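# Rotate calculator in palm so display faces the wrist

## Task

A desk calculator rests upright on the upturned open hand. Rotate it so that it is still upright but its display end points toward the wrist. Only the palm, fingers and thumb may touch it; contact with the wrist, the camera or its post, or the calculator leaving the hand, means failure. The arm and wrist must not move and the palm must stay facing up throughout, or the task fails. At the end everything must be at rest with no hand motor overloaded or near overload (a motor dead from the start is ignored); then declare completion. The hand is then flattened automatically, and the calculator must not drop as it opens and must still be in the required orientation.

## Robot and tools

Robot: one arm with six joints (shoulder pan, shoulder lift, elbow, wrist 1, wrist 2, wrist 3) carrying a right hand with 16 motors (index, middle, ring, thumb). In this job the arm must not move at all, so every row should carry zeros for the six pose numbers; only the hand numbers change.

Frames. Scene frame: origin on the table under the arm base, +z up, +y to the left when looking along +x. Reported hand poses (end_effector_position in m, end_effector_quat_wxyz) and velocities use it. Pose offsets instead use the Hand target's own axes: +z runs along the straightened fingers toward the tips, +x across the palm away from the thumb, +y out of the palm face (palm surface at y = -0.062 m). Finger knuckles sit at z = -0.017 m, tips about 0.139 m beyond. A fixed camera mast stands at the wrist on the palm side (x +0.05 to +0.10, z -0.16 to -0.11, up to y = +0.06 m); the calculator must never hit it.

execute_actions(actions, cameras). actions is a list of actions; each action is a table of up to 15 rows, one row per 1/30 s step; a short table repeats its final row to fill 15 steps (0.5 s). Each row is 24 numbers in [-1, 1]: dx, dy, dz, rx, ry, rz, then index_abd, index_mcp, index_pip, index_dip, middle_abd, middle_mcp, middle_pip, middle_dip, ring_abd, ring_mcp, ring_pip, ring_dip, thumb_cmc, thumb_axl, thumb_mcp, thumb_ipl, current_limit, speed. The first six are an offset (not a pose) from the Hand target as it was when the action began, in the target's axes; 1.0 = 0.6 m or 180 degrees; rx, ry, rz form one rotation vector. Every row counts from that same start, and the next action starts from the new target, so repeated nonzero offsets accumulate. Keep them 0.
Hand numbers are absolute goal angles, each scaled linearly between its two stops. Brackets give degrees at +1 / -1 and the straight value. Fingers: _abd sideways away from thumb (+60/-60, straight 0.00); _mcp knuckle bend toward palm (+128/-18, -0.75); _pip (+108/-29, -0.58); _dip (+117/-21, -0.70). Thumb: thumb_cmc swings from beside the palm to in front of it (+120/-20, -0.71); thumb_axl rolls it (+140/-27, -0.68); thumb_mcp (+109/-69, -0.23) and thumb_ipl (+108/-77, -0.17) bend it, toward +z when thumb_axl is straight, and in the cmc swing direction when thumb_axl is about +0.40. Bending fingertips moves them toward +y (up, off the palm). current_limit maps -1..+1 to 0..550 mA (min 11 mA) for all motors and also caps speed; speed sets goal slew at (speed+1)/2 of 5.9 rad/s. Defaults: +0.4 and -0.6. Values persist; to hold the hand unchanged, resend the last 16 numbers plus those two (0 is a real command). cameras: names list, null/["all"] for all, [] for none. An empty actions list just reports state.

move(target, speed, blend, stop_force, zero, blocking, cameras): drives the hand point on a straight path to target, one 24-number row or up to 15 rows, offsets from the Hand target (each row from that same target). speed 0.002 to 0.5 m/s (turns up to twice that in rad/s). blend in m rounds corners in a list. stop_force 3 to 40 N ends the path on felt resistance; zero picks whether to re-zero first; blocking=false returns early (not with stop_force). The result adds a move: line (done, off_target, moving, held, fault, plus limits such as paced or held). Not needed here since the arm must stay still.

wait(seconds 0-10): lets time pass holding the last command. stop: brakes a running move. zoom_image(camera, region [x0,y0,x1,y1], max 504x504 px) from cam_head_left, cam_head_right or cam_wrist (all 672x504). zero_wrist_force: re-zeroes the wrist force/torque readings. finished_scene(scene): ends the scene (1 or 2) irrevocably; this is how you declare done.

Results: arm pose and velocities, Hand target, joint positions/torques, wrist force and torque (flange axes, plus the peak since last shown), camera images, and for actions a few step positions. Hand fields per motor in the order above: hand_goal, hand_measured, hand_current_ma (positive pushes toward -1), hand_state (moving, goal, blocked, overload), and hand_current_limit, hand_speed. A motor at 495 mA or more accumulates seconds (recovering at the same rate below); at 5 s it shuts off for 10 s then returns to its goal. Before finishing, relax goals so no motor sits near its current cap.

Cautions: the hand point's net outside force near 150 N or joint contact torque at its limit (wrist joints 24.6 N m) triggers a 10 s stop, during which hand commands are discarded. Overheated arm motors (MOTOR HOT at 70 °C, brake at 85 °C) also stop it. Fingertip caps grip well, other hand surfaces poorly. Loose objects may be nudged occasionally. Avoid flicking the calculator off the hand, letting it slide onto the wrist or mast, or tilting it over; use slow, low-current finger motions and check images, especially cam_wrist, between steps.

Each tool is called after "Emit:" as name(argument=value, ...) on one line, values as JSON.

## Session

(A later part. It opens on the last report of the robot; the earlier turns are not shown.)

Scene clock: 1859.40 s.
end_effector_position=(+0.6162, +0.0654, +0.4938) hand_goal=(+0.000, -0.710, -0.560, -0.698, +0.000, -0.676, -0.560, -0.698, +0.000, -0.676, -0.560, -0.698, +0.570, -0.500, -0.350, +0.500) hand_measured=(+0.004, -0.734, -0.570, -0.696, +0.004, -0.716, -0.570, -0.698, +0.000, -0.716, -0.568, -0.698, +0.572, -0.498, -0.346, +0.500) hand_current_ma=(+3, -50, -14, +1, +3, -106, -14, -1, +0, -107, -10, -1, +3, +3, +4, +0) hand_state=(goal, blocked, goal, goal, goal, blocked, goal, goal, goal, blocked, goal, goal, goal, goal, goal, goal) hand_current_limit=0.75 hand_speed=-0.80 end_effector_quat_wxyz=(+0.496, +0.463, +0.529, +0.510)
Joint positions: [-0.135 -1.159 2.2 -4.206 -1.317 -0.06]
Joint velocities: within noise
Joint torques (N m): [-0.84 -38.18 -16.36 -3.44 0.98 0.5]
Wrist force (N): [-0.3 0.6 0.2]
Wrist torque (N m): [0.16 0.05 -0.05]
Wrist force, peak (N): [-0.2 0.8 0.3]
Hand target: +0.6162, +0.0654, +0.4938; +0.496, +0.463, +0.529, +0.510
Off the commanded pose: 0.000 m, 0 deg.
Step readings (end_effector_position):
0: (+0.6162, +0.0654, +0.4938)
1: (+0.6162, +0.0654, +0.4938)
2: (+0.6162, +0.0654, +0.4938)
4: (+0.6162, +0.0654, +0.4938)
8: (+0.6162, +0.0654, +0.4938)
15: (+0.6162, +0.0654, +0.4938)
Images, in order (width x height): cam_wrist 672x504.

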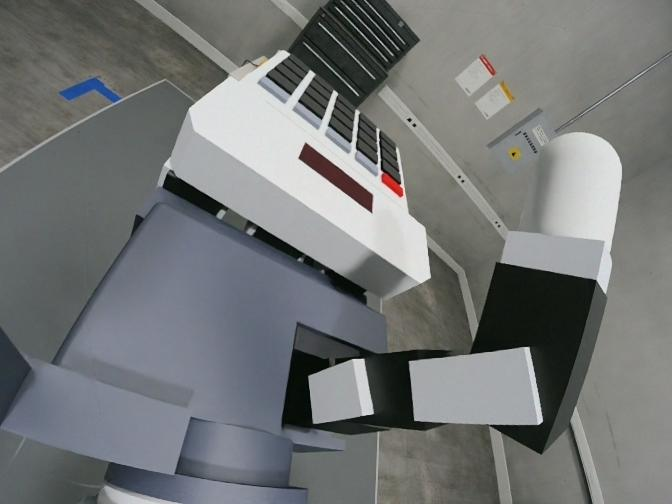

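Emit:
execute_actions(actions=[[[0,0,0,0,0,0, 0.0,-0.69,-0.56,-0.697, 0.0,-0.675,-0.56,-0.697, 0.0,-0.675,-0.56,-0.697, 0.571,-0.5,-0.35,0.5, 0.75,-0.85]]], cameras=[])

Emit:
execute_actions(actions=[[[0,0,0,0,0,0, 0.0,-0.675,-0.56,-0.697, 0.0,-0.675,-0.56,-0.697, 0.0,-0.675,-0.56,-0.697, 0.571,-0.5,-0.35,0.5, 0.75,-0.85]]], cameras=["cam_wrist"])

Emit:
zoom_image(camera="cam_wrist", region=[150, 100, 270, 220])

Emit:
zoom_image(camera="cam_wrist", region=[340, 210, 460, 330])

Scene clock: 1867.83 s.
end_effector_position=(+0.6162, +0.0654, +0.4938) hand_goal=(+0.000, -0.690, -0.560, -0.698, +0.000, -0.676, -0.560, -0.698, +0.000, -0.676, -0.560, -0.698, +0.570, -0.500, -0.350, +0.500) hand_measured=(+0.004, -0.716, -0.570, -0.696, +0.004, -0.716, -0.570, -0.698, +0.000, -0.716, -0.568, -0.698, +0.572, -0.498, -0.346, +0.500) hand_current_ma=(+3, -60, -14, +1, +3, -102, -14, -1, +0, -105, -10, -1, +3, +3, +4, +0) hand_state=(goal, blocked, goal, goal, goal, blocked, goal, goal, goal, blocked, goal, goal, goal, goal, goal, goal) hand_current_limit=0.75 hand_speed=-0.85 end_effector_quat_wxyz=(+0.496, +0.463, +0.529, +0.510)
Joint positions: [-0.135 -1.159 2.2 -4.206 -1.317 -0.06]
Joint velocities: within noise
Joint torques (N m): [-1.32 -38.22 -16.48 -3.5 0.97 0.54]
Wrist force (N): [-0.3 0.5 0.3]
Wrist torque (N m): [0.13 0.05 -0.05]
Wrist force, peak (N): [-0.3 0.9 0.3]
Hand target: +0.6162, +0.0654, +0.4938; +0.496, +0.463, +0.529, +0.510
Off the commanded pose: 0.000 m, 0 deg.
Step readings (end_effector_position):
0: (+0.6162, +0.0654, +0.4938)
1: (+0.6162, +0.0654, +0.4938)
2: (+0.6162, +0.0654, +0.4938)
4: (+0.6162, +0.0654, +0.4938)
8: (+0.6162, +0.0654, +0.4938)
15: (+0.6162, +0.0654, +0.4938)
No camera images: "cameras" was empty.

Scene clock: 1868.53 s.
end_effector_position=(+0.6162, +0.0654, +0.4938) hand_goal=(+0.000, -0.676, -0.560, -0.698, +0.000, -0.676, -0.560, -0.698, +0.000, -0.676, -0.560, -0.698, +0.570, -0.500, -0.350, +0.500) hand_measured=(+0.004, -0.712, -0.570, -0.698, +0.004, -0.712, -0.570, -0.698, +0.000, -0.712, -0.568, -0.698, +0.572, -0.498, -0.346, +0.500) hand_current_ma=(+3, -87, -14, +0, +3, -88, -14, -1, +0, -91, -10, -1, +3, +3, +4, +0) hand_state=(goal, blocked, goal, goal, goal, blocked, goal, goal, goal, blocked, goal, goal, goal, goal, goal, goal) hand_current_limit=0.75 hand_speed=-0.85 end_effector_quat_wxyz=(+0.496, +0.463, +0.529, +0.510)
Joint positions: [-0.135 -1.159 2.2 -4.206 -1.317 -0.06]
Joint velocities: within noise
Joint torques (N m): [-1.06 -38.59 -16 -3.58 0.9 0.53]
Wrist force (N): [-0.4 0.6 0.2]
Wrist torque (N m): [0.15 0.06 -0.05]
Wrist force, peak (N): [-0.3 0.7 0.3]
Hand target: +0.6162, +0.0654, +0.4938; +0.496, +0.463, +0.529, +0.510
Off the commanded pose: 0.000 m, 0 deg.
Step readings (end_effector_position):
0: (+0.6162, +0.0654, +0.4938)
1: (+0.6162, +0.0654, +0.4938)
2: (+0.6162, +0.0654, +0.4938)
4: (+0.6162, +0.0654, +0.4938)
8: (+0.6162, +0.0654, +0.4938)
15: (+0.6162, +0.0654, +0.4938)
Images, in order (width x height): cam_wrist 672x504.

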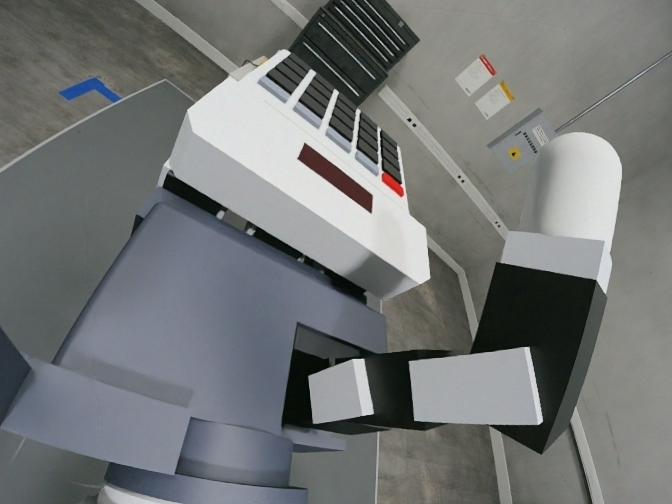

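Scaled by 4.200 from the camera's 672x504 image, which has a finer 960x720 frame.

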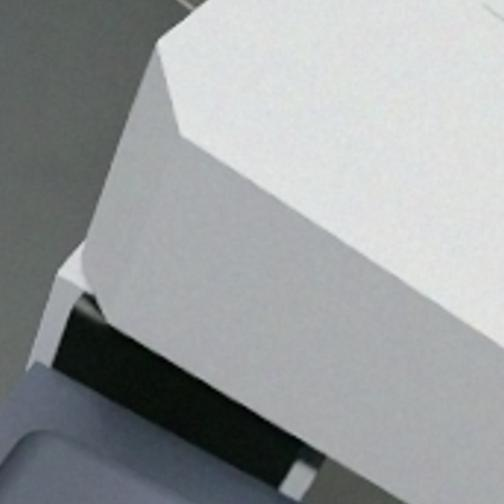

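Scaled by 4.200 from the camera's 672x504 image, which has a finer 960x720 frame.

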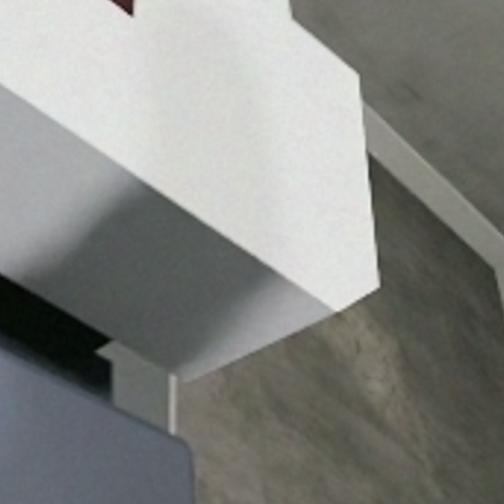

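Emit:
execute_actions(actions=[[[0,0,0,0,0,0, 0.0,-0.70,-0.57,-0.697, 0.0,-0.70,-0.57,-0.697, 0.0,-0.70,-0.57,-0.697, 0.571,-0.5,-0.35,0.5, 0.75,-0.9]]], cameras=[])

Emit:
execute_actions(actions=[[[0,0,0,0,0,0, 0.0,-0.725,-0.577,-0.697, 0.0,-0.725,-0.577,-0.697, 0.0,-0.725,-0.577,-0.697, 0.571,-0.5,-0.35,0.5, 0.75,-0.9]]], cameras=["cam_wrist"])

Emit:
execute_actions(actions=[[[0,0,0,0,0,0, 0.0,-0.753,-0.577,-0.697, 0.0,-0.753,-0.577,-0.697, 0.0,-0.753,-0.577,-0.697, 0.571,-0.5,-0.35,0.5, 0.75,-0.9]]], cameras=["cam_wrist", "cam_head_left"])

Scene clock: 1885.47 s.
end_effector_position=(+0.6162, +0.0654, +0.4938) hand_goal=(+0.000, -0.700, -0.570, -0.698, +0.000, -0.700, -0.570, -0.698, +0.000, -0.700, -0.570, -0.698, +0.570, -0.500, -0.350, +0.500) hand_measured=(+0.004, -0.714, -0.574, -0.698, +0.004, -0.714, -0.574, -0.698, +0.000, -0.716, -0.574, -0.698, +0.572, -0.498, -0.346, +0.500) hand_current_ma=(+3, -27, -5, +0, +3, -27, -4, -1, +0, -28, -4, -1, +3, +3, +4, +0) hand_state=(goal, goal, goal, goal, goal, goal, goal, goal, goal, goal, goal, goal, goal, goal, goal, goal) hand_current_limit=0.75 hand_speed=-0.90 end_effector_quat_wxyz=(+0.496, +0.463, +0.529, +0.510)
Joint positions: [-0.135 -1.159 2.2 -4.206 -1.317 -0.06]
Joint velocities: within noise
Joint torques (N m): [-1.64 -38.25 -16.19 -3.67 0.93 0.62]
Wrist force (N): [-0.1 0.6 0.1]
Wrist torque (N m): [0.16 0.03 -0.03]
Wrist force, peak (N): [-0.4 0.8 0.3]
Hand target: +0.6162, +0.0654, +0.4938; +0.496, +0.463, +0.529, +0.510
Off the commanded pose: 0.000 m, 0 deg.
Step readings (end_effector_position):
0: (+0.6162, +0.0654, +0.4938)
1: (+0.6162, +0.0654, +0.4938)
2: (+0.6162, +0.0654, +0.4938)
4: (+0.6162, +0.0654, +0.4938)
8: (+0.6162, +0.0654, +0.4938)
15: (+0.6162, +0.0654, +0.4938)
No camera images: "cameras" was empty.

Scene clock: 1886.17 s.
end_effector_position=(+0.6162, +0.0654, +0.4938) hand_goal=(+0.000, -0.726, -0.578, -0.698, +0.000, -0.726, -0.578, -0.698, +0.000, -0.726, -0.578, -0.698, +0.570, -0.500, -0.350, +0.500) hand_measured=(+0.004, -0.740, -0.582, -0.698, +0.004, -0.740, -0.582, -0.698, +0.000, -0.740, -0.582, -0.698, +0.572, -0.498, -0.346, +0.500) hand_current_ma=(+3, -26, -5, +0, +3, -26, -4, -1, +0, -26, -4, -1, +3, +3, +4, +0) hand_state=(goal, goal, goal, goal, goal, goal, goal, goal, goal, goal, goal, goal, goal, goal, goal, goal) hand_current_limit=0.75 hand_speed=-0.90 end_effector_quat_wxyz=(+0.496, +0.463, +0.529, +0.510)
Joint positions: [-0.135 -1.159 2.2 -4.206 -1.317 -0.06]
Joint velocities: within noise
Joint torques (N m): [-1.4 -38.08 -15.75 -3.72 0.92 0.53]
Wrist force (N): [-0.3 0.7 0.2]
Wrist torque (N m): [0.16 0.05 -0.04]
Wrist force, peak (N): [-0.2 0.7 0.4]
Hand target: +0.6162, +0.0654, +0.4938; +0.496, +0.463, +0.529, +0.510
Off the commanded pose: 0.000 m, 0 deg.
Step readings (end_effector_position):
0: (+0.6162, +0.0654, +0.4938)
1: (+0.6162, +0.0654, +0.4938)
2: (+0.6162, +0.0654, +0.4938)
4: (+0.6162, +0.0654, +0.4938)
8: (+0.6162, +0.0654, +0.4938)
15: (+0.6162, +0.0654, +0.4938)
Images, in order (width x height): cam_wrist 672x504.

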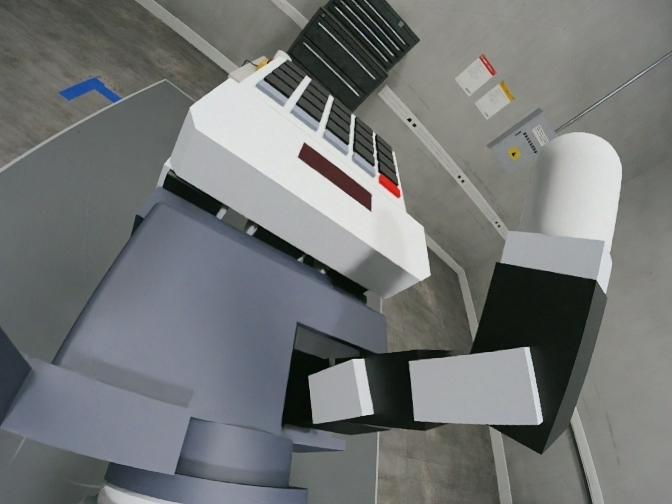

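Scene clock: 1886.87 s.
end_effector_position=(+0.6162, +0.0654, +0.4938) hand_goal=(+0.000, -0.754, -0.578, -0.698, +0.000, -0.754, -0.578, -0.698, +0.000, -0.754, -0.578, -0.698, +0.570, -0.500, -0.350, +0.500) hand_measured=(+0.004, -0.768, -0.582, -0.698, +0.004, -0.768, -0.582, -0.698, +0.000, -0.768, -0.582, -0.698, +0.572, -0.498, -0.346, +0.500) hand_current_ma=(+3, -26, -5, +0, +3, -26, -5, -1, +0, -26, -4, -1, +3, +3, +4, +0) hand_state=(goal, goal, goal, goal, goal, goal, goal, goal, goal, goal, goal, goal, goal, goal, goal, goal) hand_current_limit=0.75 hand_speed=-0.90 end_effector_quat_wxyz=(+0.496, +0.463, +0.529, +0.510)
Joint positions: [-0.135 -1.159 2.2 -4.206 -1.317 -0.06]
Joint velocities: within noise
Joint torques (N m): [-1.18 -38.18 -15.9 -3.72 0.93 0.58]
Wrist force (N): [-0.3 0.6 0.3]
Wrist torque (N m): [0.13 0.04 -0.04]
Wrist force, peak (N): [-0.3 0.7 0.3]
Hand target: +0.6162, +0.0654, +0.4938; +0.496, +0.463, +0.529, +0.510
Off the commanded pose: 0.000 m, 0 deg.
Step readings (end_effector_position):
0: (+0.6162, +0.0654, +0.4938)
1: (+0.6162, +0.0654, +0.4938)
2: (+0.6162, +0.0654, +0.4938)
4: (+0.6162, +0.0654, +0.4938)
8: (+0.6162, +0.0654, +0.4938)
15: (+0.6162, +0.0654, +0.4938)
Images, in order (width x height): cam_head_left 672x504, cam_wrist 672x504.

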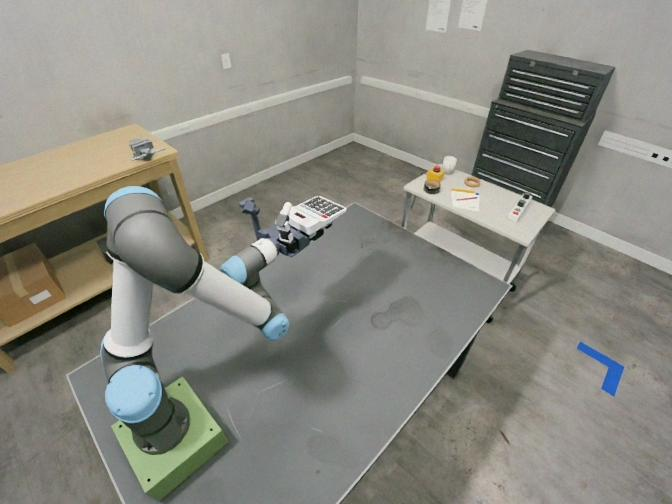

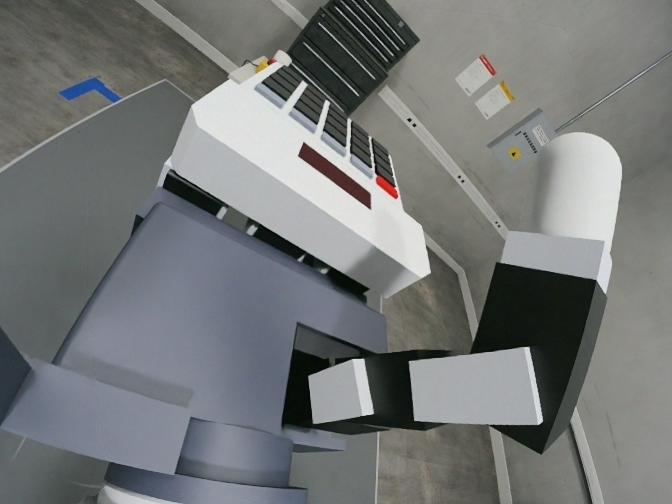

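Emit:
execute_actions(actions=[[[0,0,0,0,0,0, 0.0,-0.753,-0.577,-0.697, 0.0,-0.753,-0.577,-0.697, 0.0,-0.753,-0.577,-0.697, 0.571,-0.5,-0.35,0.15, 0.75,-0.85]]], cameras=[])

Emit:
execute_actions(actions=[[[0,0,0,0,0,0, 0.0,-0.753,-0.577,-0.697, 0.0,-0.753,-0.577,-0.697, 0.0,-0.753,-0.577,-0.697, 0.571,-0.6,-0.30,-0.168, 0.75,-0.85]]], cameras=["cam_wrist"])

Emit:
zoom_image(camera="cam_wrist", region=[150, 100, 270, 220])

Emit:
zoom_image(camera="cam_wrist", region=[340, 210, 460, 330])

Scene clock: 1909.90 s.
end_effector_position=(+0.6162, +0.0654, +0.4938) hand_goal=(+0.000, -0.754, -0.578, -0.698, +0.000, -0.754, -0.578, -0.698, +0.000, -0.754, -0.578, -0.698, +0.570, -0.500, -0.350, +0.150) hand_measured=(+0.004, -0.768, -0.582, -0.698, +0.004, -0.768, -0.582, -0.698, +0.000, -0.768, -0.582, -0.698, +0.572, -0.498, -0.348, +0.152) hand_current_ma=(+3, -26, -5, +0, +3, -26, -5, -1, +0, -26, -4, -1, +3, +3, +2, +4) hand_state=(goal, goal, goal, goal, goal, goal, goal, goal, goal, goal, goal, goal, goal, goal, goal, goal) hand_current_limit=0.75 hand_speed=-0.85 end_effector_quat_wxyz=(+0.496, +0.463, +0.529, +0.510)
Joint positions: [-0.135 -1.159 2.2 -4.206 -1.317 -0.06]
Joint velocities: within noise
Joint torques (N m): [-1.53 -38.37 -15.37 -3.87 0.98 0.61]
Wrist force (N): [-0.2 0.6 0.4]
Wrist torque (N m): [0.13 0.03 -0.04]
Wrist force, peak (N): [-0.2 0.8 0.6]
Hand target: +0.6162, +0.0654, +0.4938; +0.496, +0.463, +0.529, +0.510
Off the commanded pose: 0.000 m, 0 deg.
Step readings (end_effector_position):
0: (+0.6162, +0.0654, +0.4938)
1: (+0.6162, +0.0654, +0.4938)
2: (+0.6162, +0.0654, +0.4938)
4: (+0.6162, +0.0654, +0.4938)
8: (+0.6162, +0.0654, +0.4938)
15: (+0.6162, +0.0654, +0.4938)
No camera images: "cameras" was empty.

Scene clock: 1911.30 s.
end_effector_position=(+0.6162, +0.0654, +0.4938) hand_goal=(+0.000, -0.754, -0.578, -0.698, +0.000, -0.754, -0.578, -0.698, +0.000, -0.754, -0.578, -0.698, +0.570, -0.600, -0.300, -0.168) hand_measured=(+0.004, -0.768, -0.582, -0.698, +0.004, -0.768, -0.582, -0.698, +0.000, -0.768, -0.582, -0.698, +0.572, -0.598, -0.302, -0.166) hand_current_ma=(+3, -26, -5, +0, +3, -26, -5, -1, +0, -26, -4, -1, +3, +3, -3, +2) hand_state=(goal, goal, goal, goal, goal, goal, goal, goal, goal, goal, goal, goal, goal, goal, goal, goal) hand_current_limit=0.75 hand_speed=-0.85 end_effector_quat_wxyz=(+0.496, +0.463, +0.529, +0.510)
Joint positions: [-0.135 -1.159 2.2 -4.206 -1.317 -0.06]
Joint velocities: within noise
Joint torques (N m): [-1.44 -38.56 -15.66 -3.79 0.94 0.66]
Wrist force (N): [-0.4 0.5 0.2]
Wrist torque (N m): [0.14 0.07 -0.06]
Wrist force, peak (N): [-0.4 0.8 0.2]
Hand target: +0.6162, +0.0654, +0.4938; +0.496, +0.463, +0.529, +0.510
Off the commanded pose: 0.000 m, 0 deg.
Step readings (end_effector_position):
0: (+0.6162, +0.0654, +0.4938)
1: (+0.6162, +0.0654, +0.4938)
2: (+0.6162, +0.0654, +0.4938)
4: (+0.6162, +0.0654, +0.4938)
8: (+0.6162, +0.0654, +0.4938)
15: (+0.6162, +0.0654, +0.4938)
Images, in order (width x height): cam_wrist 672x504.

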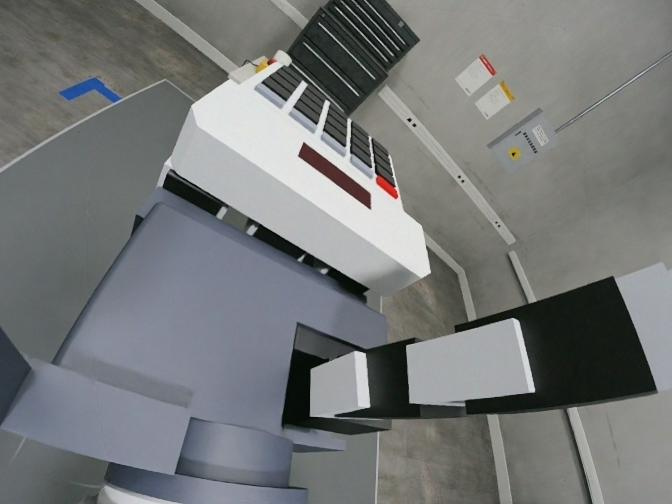

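Scaled by 4.200 from the camera's 672x504 image, which has a finer 960x720 frame.

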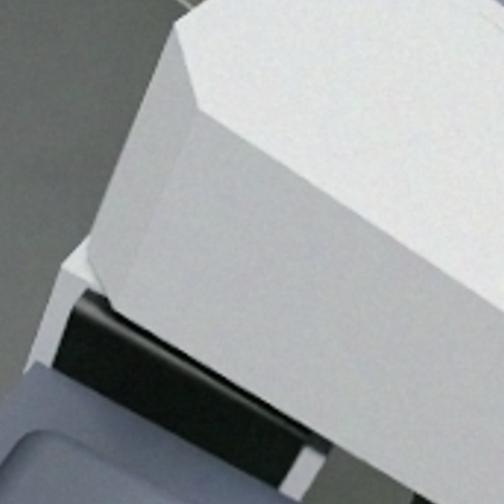

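Scaled by 4.200 from the camera's 672x504 image, which has a finer 960x720 frame.

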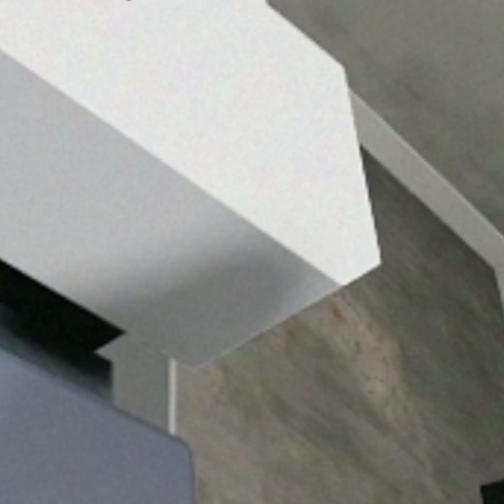

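Emit:
execute_actions(actions=[[[0,0,0,0,0,0, 0.0,-0.753,-0.577,-0.697, 0.0,-0.753,-0.577,-0.697, 0.0,-0.753,-0.577,-0.697, 0.40,-0.677,-0.225,-0.168, 0.75,-0.85]]], cameras=[])

Emit:
execute_actions(actions=[[[0,0,0,0,0,0, 0.0,-0.753,-0.577,-0.697, 0.0,-0.753,-0.577,-0.697, 0.0,-0.753,-0.577,-0.697, 0.10,-0.677,-0.225,-0.168, 0.75,-0.85]]], cameras=["cam_wrist"])

Emit:
execute_actions(actions=[[[0,0,0,0,0,0, 0.0,-0.753,-0.577,-0.697, 0.0,-0.753,-0.577,-0.697, 0.0,-0.753,-0.577,-0.697, -0.30,-0.677,-0.225,-0.168, 0.75,-0.85]]], cameras=[])

Emit:
execute_actions(actions=[[[0,0,0,0,0,0, 0.0,-0.753,-0.577,-0.697, 0.0,-0.753,-0.577,-0.697, 0.0,-0.753,-0.577,-0.697, -0.714,-0.677,-0.225,-0.168, 0.75,-0.85]]], cameras=["cam_wrist", "cam_head_left"])

Scene clock: 1928.40 s.
end_effector_position=(+0.6162, +0.0654, +0.4938) hand_goal=(+0.000, -0.754, -0.578, -0.698, +0.000, -0.754, -0.578, -0.698, +0.000, -0.754, -0.578, -0.698, +0.400, -0.678, -0.226, -0.168) hand_measured=(+0.004, -0.768, -0.582, -0.698, +0.004, -0.768, -0.582, -0.698, +0.000, -0.768, -0.582, -0.698, +0.400, -0.676, -0.228, -0.166) hand_current_ma=(+3, -26, -5, +0, +3, -26, -5, -1, +0, -26, -4, -1, +0, +3, -3, +2) hand_state=(goal, goal, goal, goal, goal, goal, goal, goal, goal, goal, goal, goal, goal, goal, goal, goal) hand_current_limit=0.75 hand_speed=-0.85 end_effector_quat_wxyz=(+0.496, +0.463, +0.529, +0.510)
Joint positions: [-0.135 -1.159 2.2 -4.206 -1.317 -0.06]
Joint velocities: within noise
Joint torques (N m): [-1.63 -38.82 -15.16 -3.94 0.91 0.57]
Wrist force (N): [-0.2 0.6 0.3]
Wrist torque (N m): [0.14 0.04 -0.03]
Wrist force, peak (N): [-0.4 0.8 0.5]
Hand target: +0.6162, +0.0654, +0.4938; +0.496, +0.463, +0.529, +0.510
Off the commanded pose: 0.000 m, 0 deg.
Step readings (end_effector_position):
0: (+0.6162, +0.0654, +0.4938)
1: (+0.6162, +0.0654, +0.4938)
2: (+0.6162, +0.0654, +0.4938)
4: (+0.6162, +0.0654, +0.4938)
8: (+0.6162, +0.0654, +0.4938)
15: (+0.6162, +0.0654, +0.4938)
No camera images: "cameras" was empty.

Scene clock: 1929.50 s.
end_effector_position=(+0.6162, +0.0654, +0.4938) hand_goal=(+0.000, -0.754, -0.578, -0.698, +0.000, -0.754, -0.578, -0.698, +0.000, -0.754, -0.578, -0.698, +0.100, -0.678, -0.226, -0.168) hand_measured=(+0.004, -0.768, -0.582, -0.698, +0.004, -0.768, -0.582, -0.698, +0.000, -0.768, -0.582, -0.698, +0.096, -0.676, -0.228, -0.166) hand_current_ma=(+3, -26, -5, +0, +3, -26, -5, -1, +0, -26, -4, -1, -4, +3, -3, +2) hand_state=(goal, goal, goal, goal, goal, goal, goal, goal, goal, goal, goal, goal, goal, goal, goal, goal) hand_current_limit=0.75 hand_speed=-0.85 end_effector_quat_wxyz=(+0.496, +0.463, +0.529, +0.510)
Joint positions: [-0.135 -1.159 2.2 -4.206 -1.317 -0.06]
Joint velocities: within noise
Joint torques (N m): [-1.99 -38.7 -15.59 -3.95 0.89 0.62]
Wrist force (N): [-0.3 0.5 0.4]
Wrist torque (N m): [0.13 0.05 0.00]
Wrist force, peak (N): [-0.4 0.9 0.4]
Hand target: +0.6162, +0.0654, +0.4938; +0.496, +0.463, +0.529, +0.510
Off the commanded pose: 0.000 m, 0 deg.
Step readings (end_effector_position):
0: (+0.6162, +0.0654, +0.4938)
1: (+0.6162, +0.0654, +0.4938)
2: (+0.6162, +0.0654, +0.4938)
4: (+0.6162, +0.0654, +0.4938)
8: (+0.6162, +0.0654, +0.4938)
15: (+0.6162, +0.0654, +0.4938)
Images, in order (width x height): cam_wrist 672x504.

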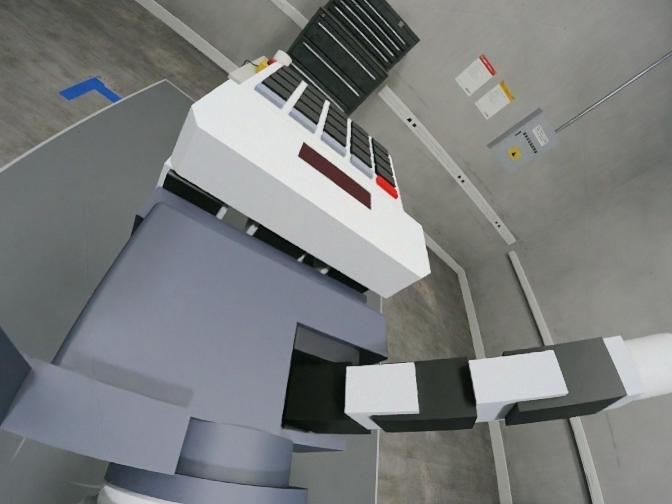

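Scene clock: 1930.87 s.
end_effector_position=(+0.6162, +0.0654, +0.4938) hand_goal=(+0.000, -0.754, -0.578, -0.698, +0.000, -0.754, -0.578, -0.698, +0.000, -0.754, -0.578, -0.698, -0.300, -0.678, -0.226, -0.168) hand_measured=(+0.004, -0.768, -0.582, -0.698, +0.004, -0.768, -0.582, -0.698, +0.000, -0.768, -0.582, -0.698, -0.308, -0.676, -0.228, -0.166) hand_current_ma=(+3, -26, -5, +0, +3, -26, -5, -1, +0, -26, -4, -1, -11, +3, -3, +2) hand_state=(goal, goal, goal, goal, goal, goal, goal, goal, goal, goal, goal, goal, goal, goal, goal, goal) hand_current_limit=0.75 hand_speed=-0.85 end_effector_quat_wxyz=(+0.496, +0.463, +0.529, +0.510)
Joint positions: [-0.135 -1.159 2.2 -4.206 -1.317 -0.06]
Joint velocities: within noise
Joint torques (N m): [-1.68 -38.53 -15.65 -4.1 0.86 0.57]
Wrist force (N): [-0.3 0.7 0.5]
Wrist torque (N m): [0.12 0.05 0.01]
Wrist force, peak (N): [-0.3 0.7 0.5]
Hand target: +0.6162, +0.0654, +0.4938; +0.496, +0.463, +0.529, +0.510
Off the commanded pose: 0.000 m, 0 deg.
Step readings (end_effector_position):
0: (+0.6162, +0.0654, +0.4938)
1: (+0.6162, +0.0654, +0.4938)
2: (+0.6162, +0.0654, +0.4938)
4: (+0.6162, +0.0654, +0.4938)
8: (+0.6162, +0.0654, +0.4938)
15: (+0.6162, +0.0654, +0.4938)
No camera images: "cameras" was empty.

Scene clock: 1932.27 s.
end_effector_position=(+0.6162, +0.0654, +0.4938) hand_goal=(+0.000, -0.754, -0.578, -0.698, +0.000, -0.754, -0.578, -0.698, +0.000, -0.754, -0.578, -0.698, -0.714, -0.678, -0.226, -0.168) hand_measured=(+0.004, -0.768, -0.582, -0.698, +0.004, -0.768, -0.582, -0.698, +0.000, -0.768, -0.582, -0.698, -0.724, -0.676, -0.228, -0.166) hand_current_ma=(+3, -26, -5, +0, +3, -26, -5, -1, +0, -26, -4, -1, -14, +3, -3, +2) hand_state=(goal, goal, goal, goal, goal, goal, goal, goal, goal, goal, goal, goal, goal, goal, goal, goal) hand_current_limit=0.75 hand_speed=-0.85 end_effector_quat_wxyz=(+0.496, +0.463, +0.529, +0.510)
Joint positions: [-0.135 -1.159 2.2 -4.206 -1.317 -0.06]
Joint velocities: within noise
Joint torques (N m): [-1.88 -38.87 -15.78 -3.96 0.88 0.57]
Wrist force (N): [-0.4 0.6 0.1]
Wrist torque (N m): [0.15 0.06 0.02]
Wrist force, peak (N): [-0.5 0.5 0.4]
Hand target: +0.6162, +0.0654, +0.4938; +0.496, +0.463, +0.529, +0.510
Off the commanded pose: 0.000 m, 0 deg.
Step readings (end_effector_position):
0: (+0.6162, +0.0654, +0.4938)
1: (+0.6162, +0.0654, +0.4938)
2: (+0.6162, +0.0654, +0.4938)
4: (+0.6162, +0.0654, +0.4938)
8: (+0.6162, +0.0654, +0.4938)
15: (+0.6162, +0.0654, +0.4938)
Images, in order (width x height): cam_head_left 672x504, cam_wrist 672x504.

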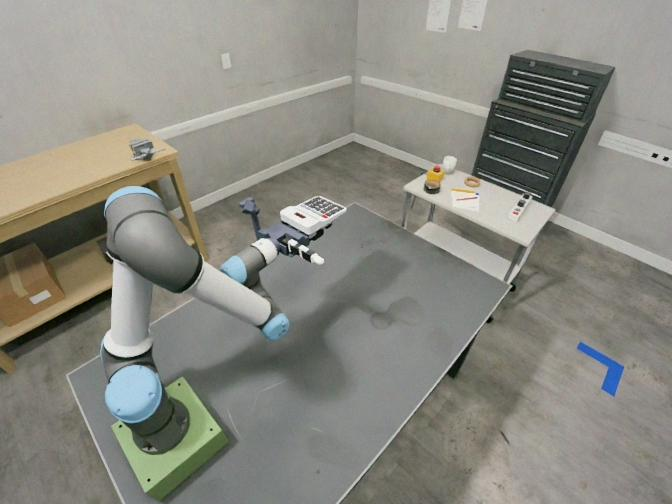

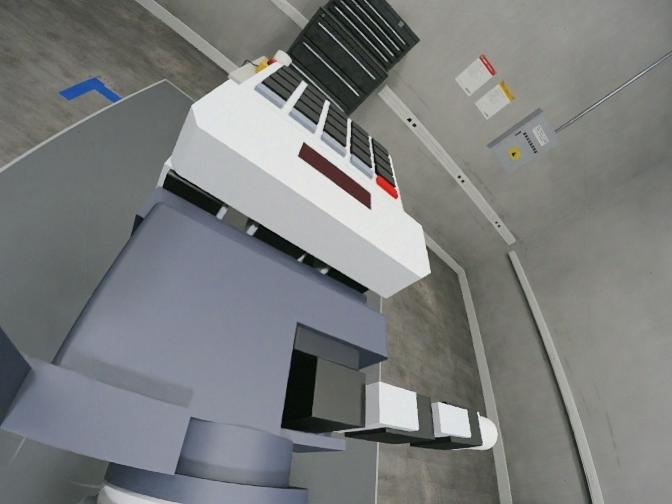

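Emit:
zoom_image(camera="cam_head_left", region=[230, 180, 370, 285])

Emit:
zoom_image(camera="cam_wrist", region=[120, 20, 460, 320])

Scaled by 3.600 from the camera's 672x504 image, which has a finer 960x720 frame.

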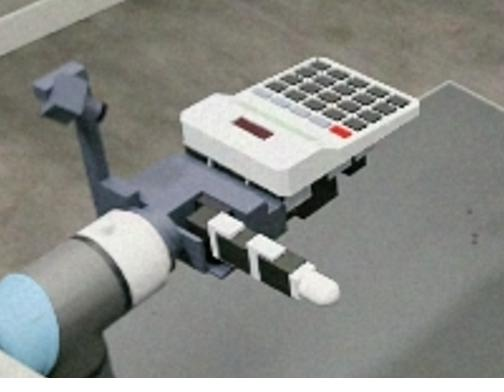

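Scaled by 1.482 from the camera's 672x504 image, which has a finer 960x720 frame.

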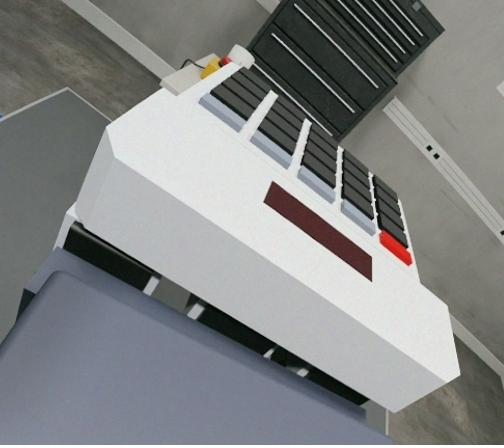

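Emit:
wait(seconds=1.5, cameras=["cam_wrist"])

Scene clock: 1940.40 s.
end_effector_position=(+0.6162, +0.0654, +0.4938) hand_goal=(+0.000, -0.754, -0.578, -0.698, +0.000, -0.754, -0.578, -0.698, +0.000, -0.754, -0.578, -0.698, -0.714, -0.678, -0.226, -0.168) hand_measured=(+0.004, -0.768, -0.582, -0.698, +0.004, -0.768, -0.582, -0.698, +0.000, -0.768, -0.582, -0.698, -0.724, -0.676, -0.228, -0.166) hand_current_ma=(+3, -26, -5, +0, +3, -26, -5, -1, +0, -26, -4, -1, -14, +3, -3, +2) hand_state=(goal, goal, goal, goal, goal, goal, goal, goal, goal, goal, goal, goal, goal, goal, goal, goal) hand_current_limit=0.75 hand_speed=-0.85 end_effector_quat_wxyz=(+0.496, +0.463, +0.529, +0.510)
Joint positions: [-0.135 -1.159 2.2 -4.206 -1.317 -0.06]
Joint velocities: within noise
Joint torques (N m): [-2.19 -38.29 -15.09 -4.03 0.88 0.65]
Wrist force (N): [-0.3 0.7 0.1]
Wrist torque (N m): [0.16 0.05 0.03]
Wrist force, peak (N): [-0.3 0.8 0.6]
Hand target: +0.6162, +0.0654, +0.4938; +0.496, +0.463, +0.529, +0.510
Off the commanded pose: 0.000 m, 0 deg.
wait: 1.50 s; at rest from the start
Images, in order (width x height): cam_wrist 672x504.

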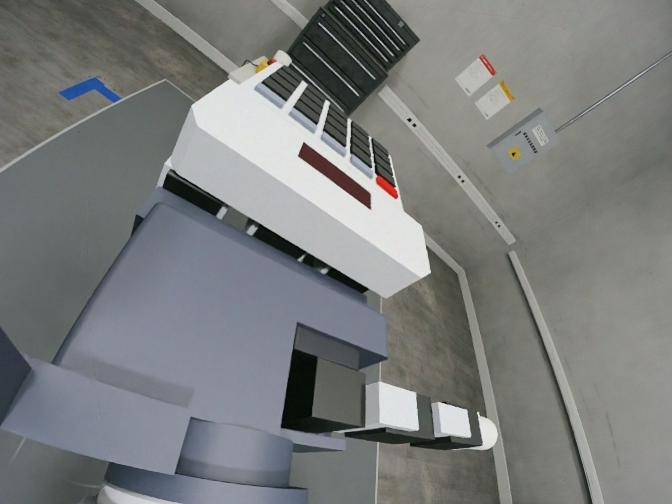

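Emit:
finished_scene(scene=2)

The scene is finished: the task was done.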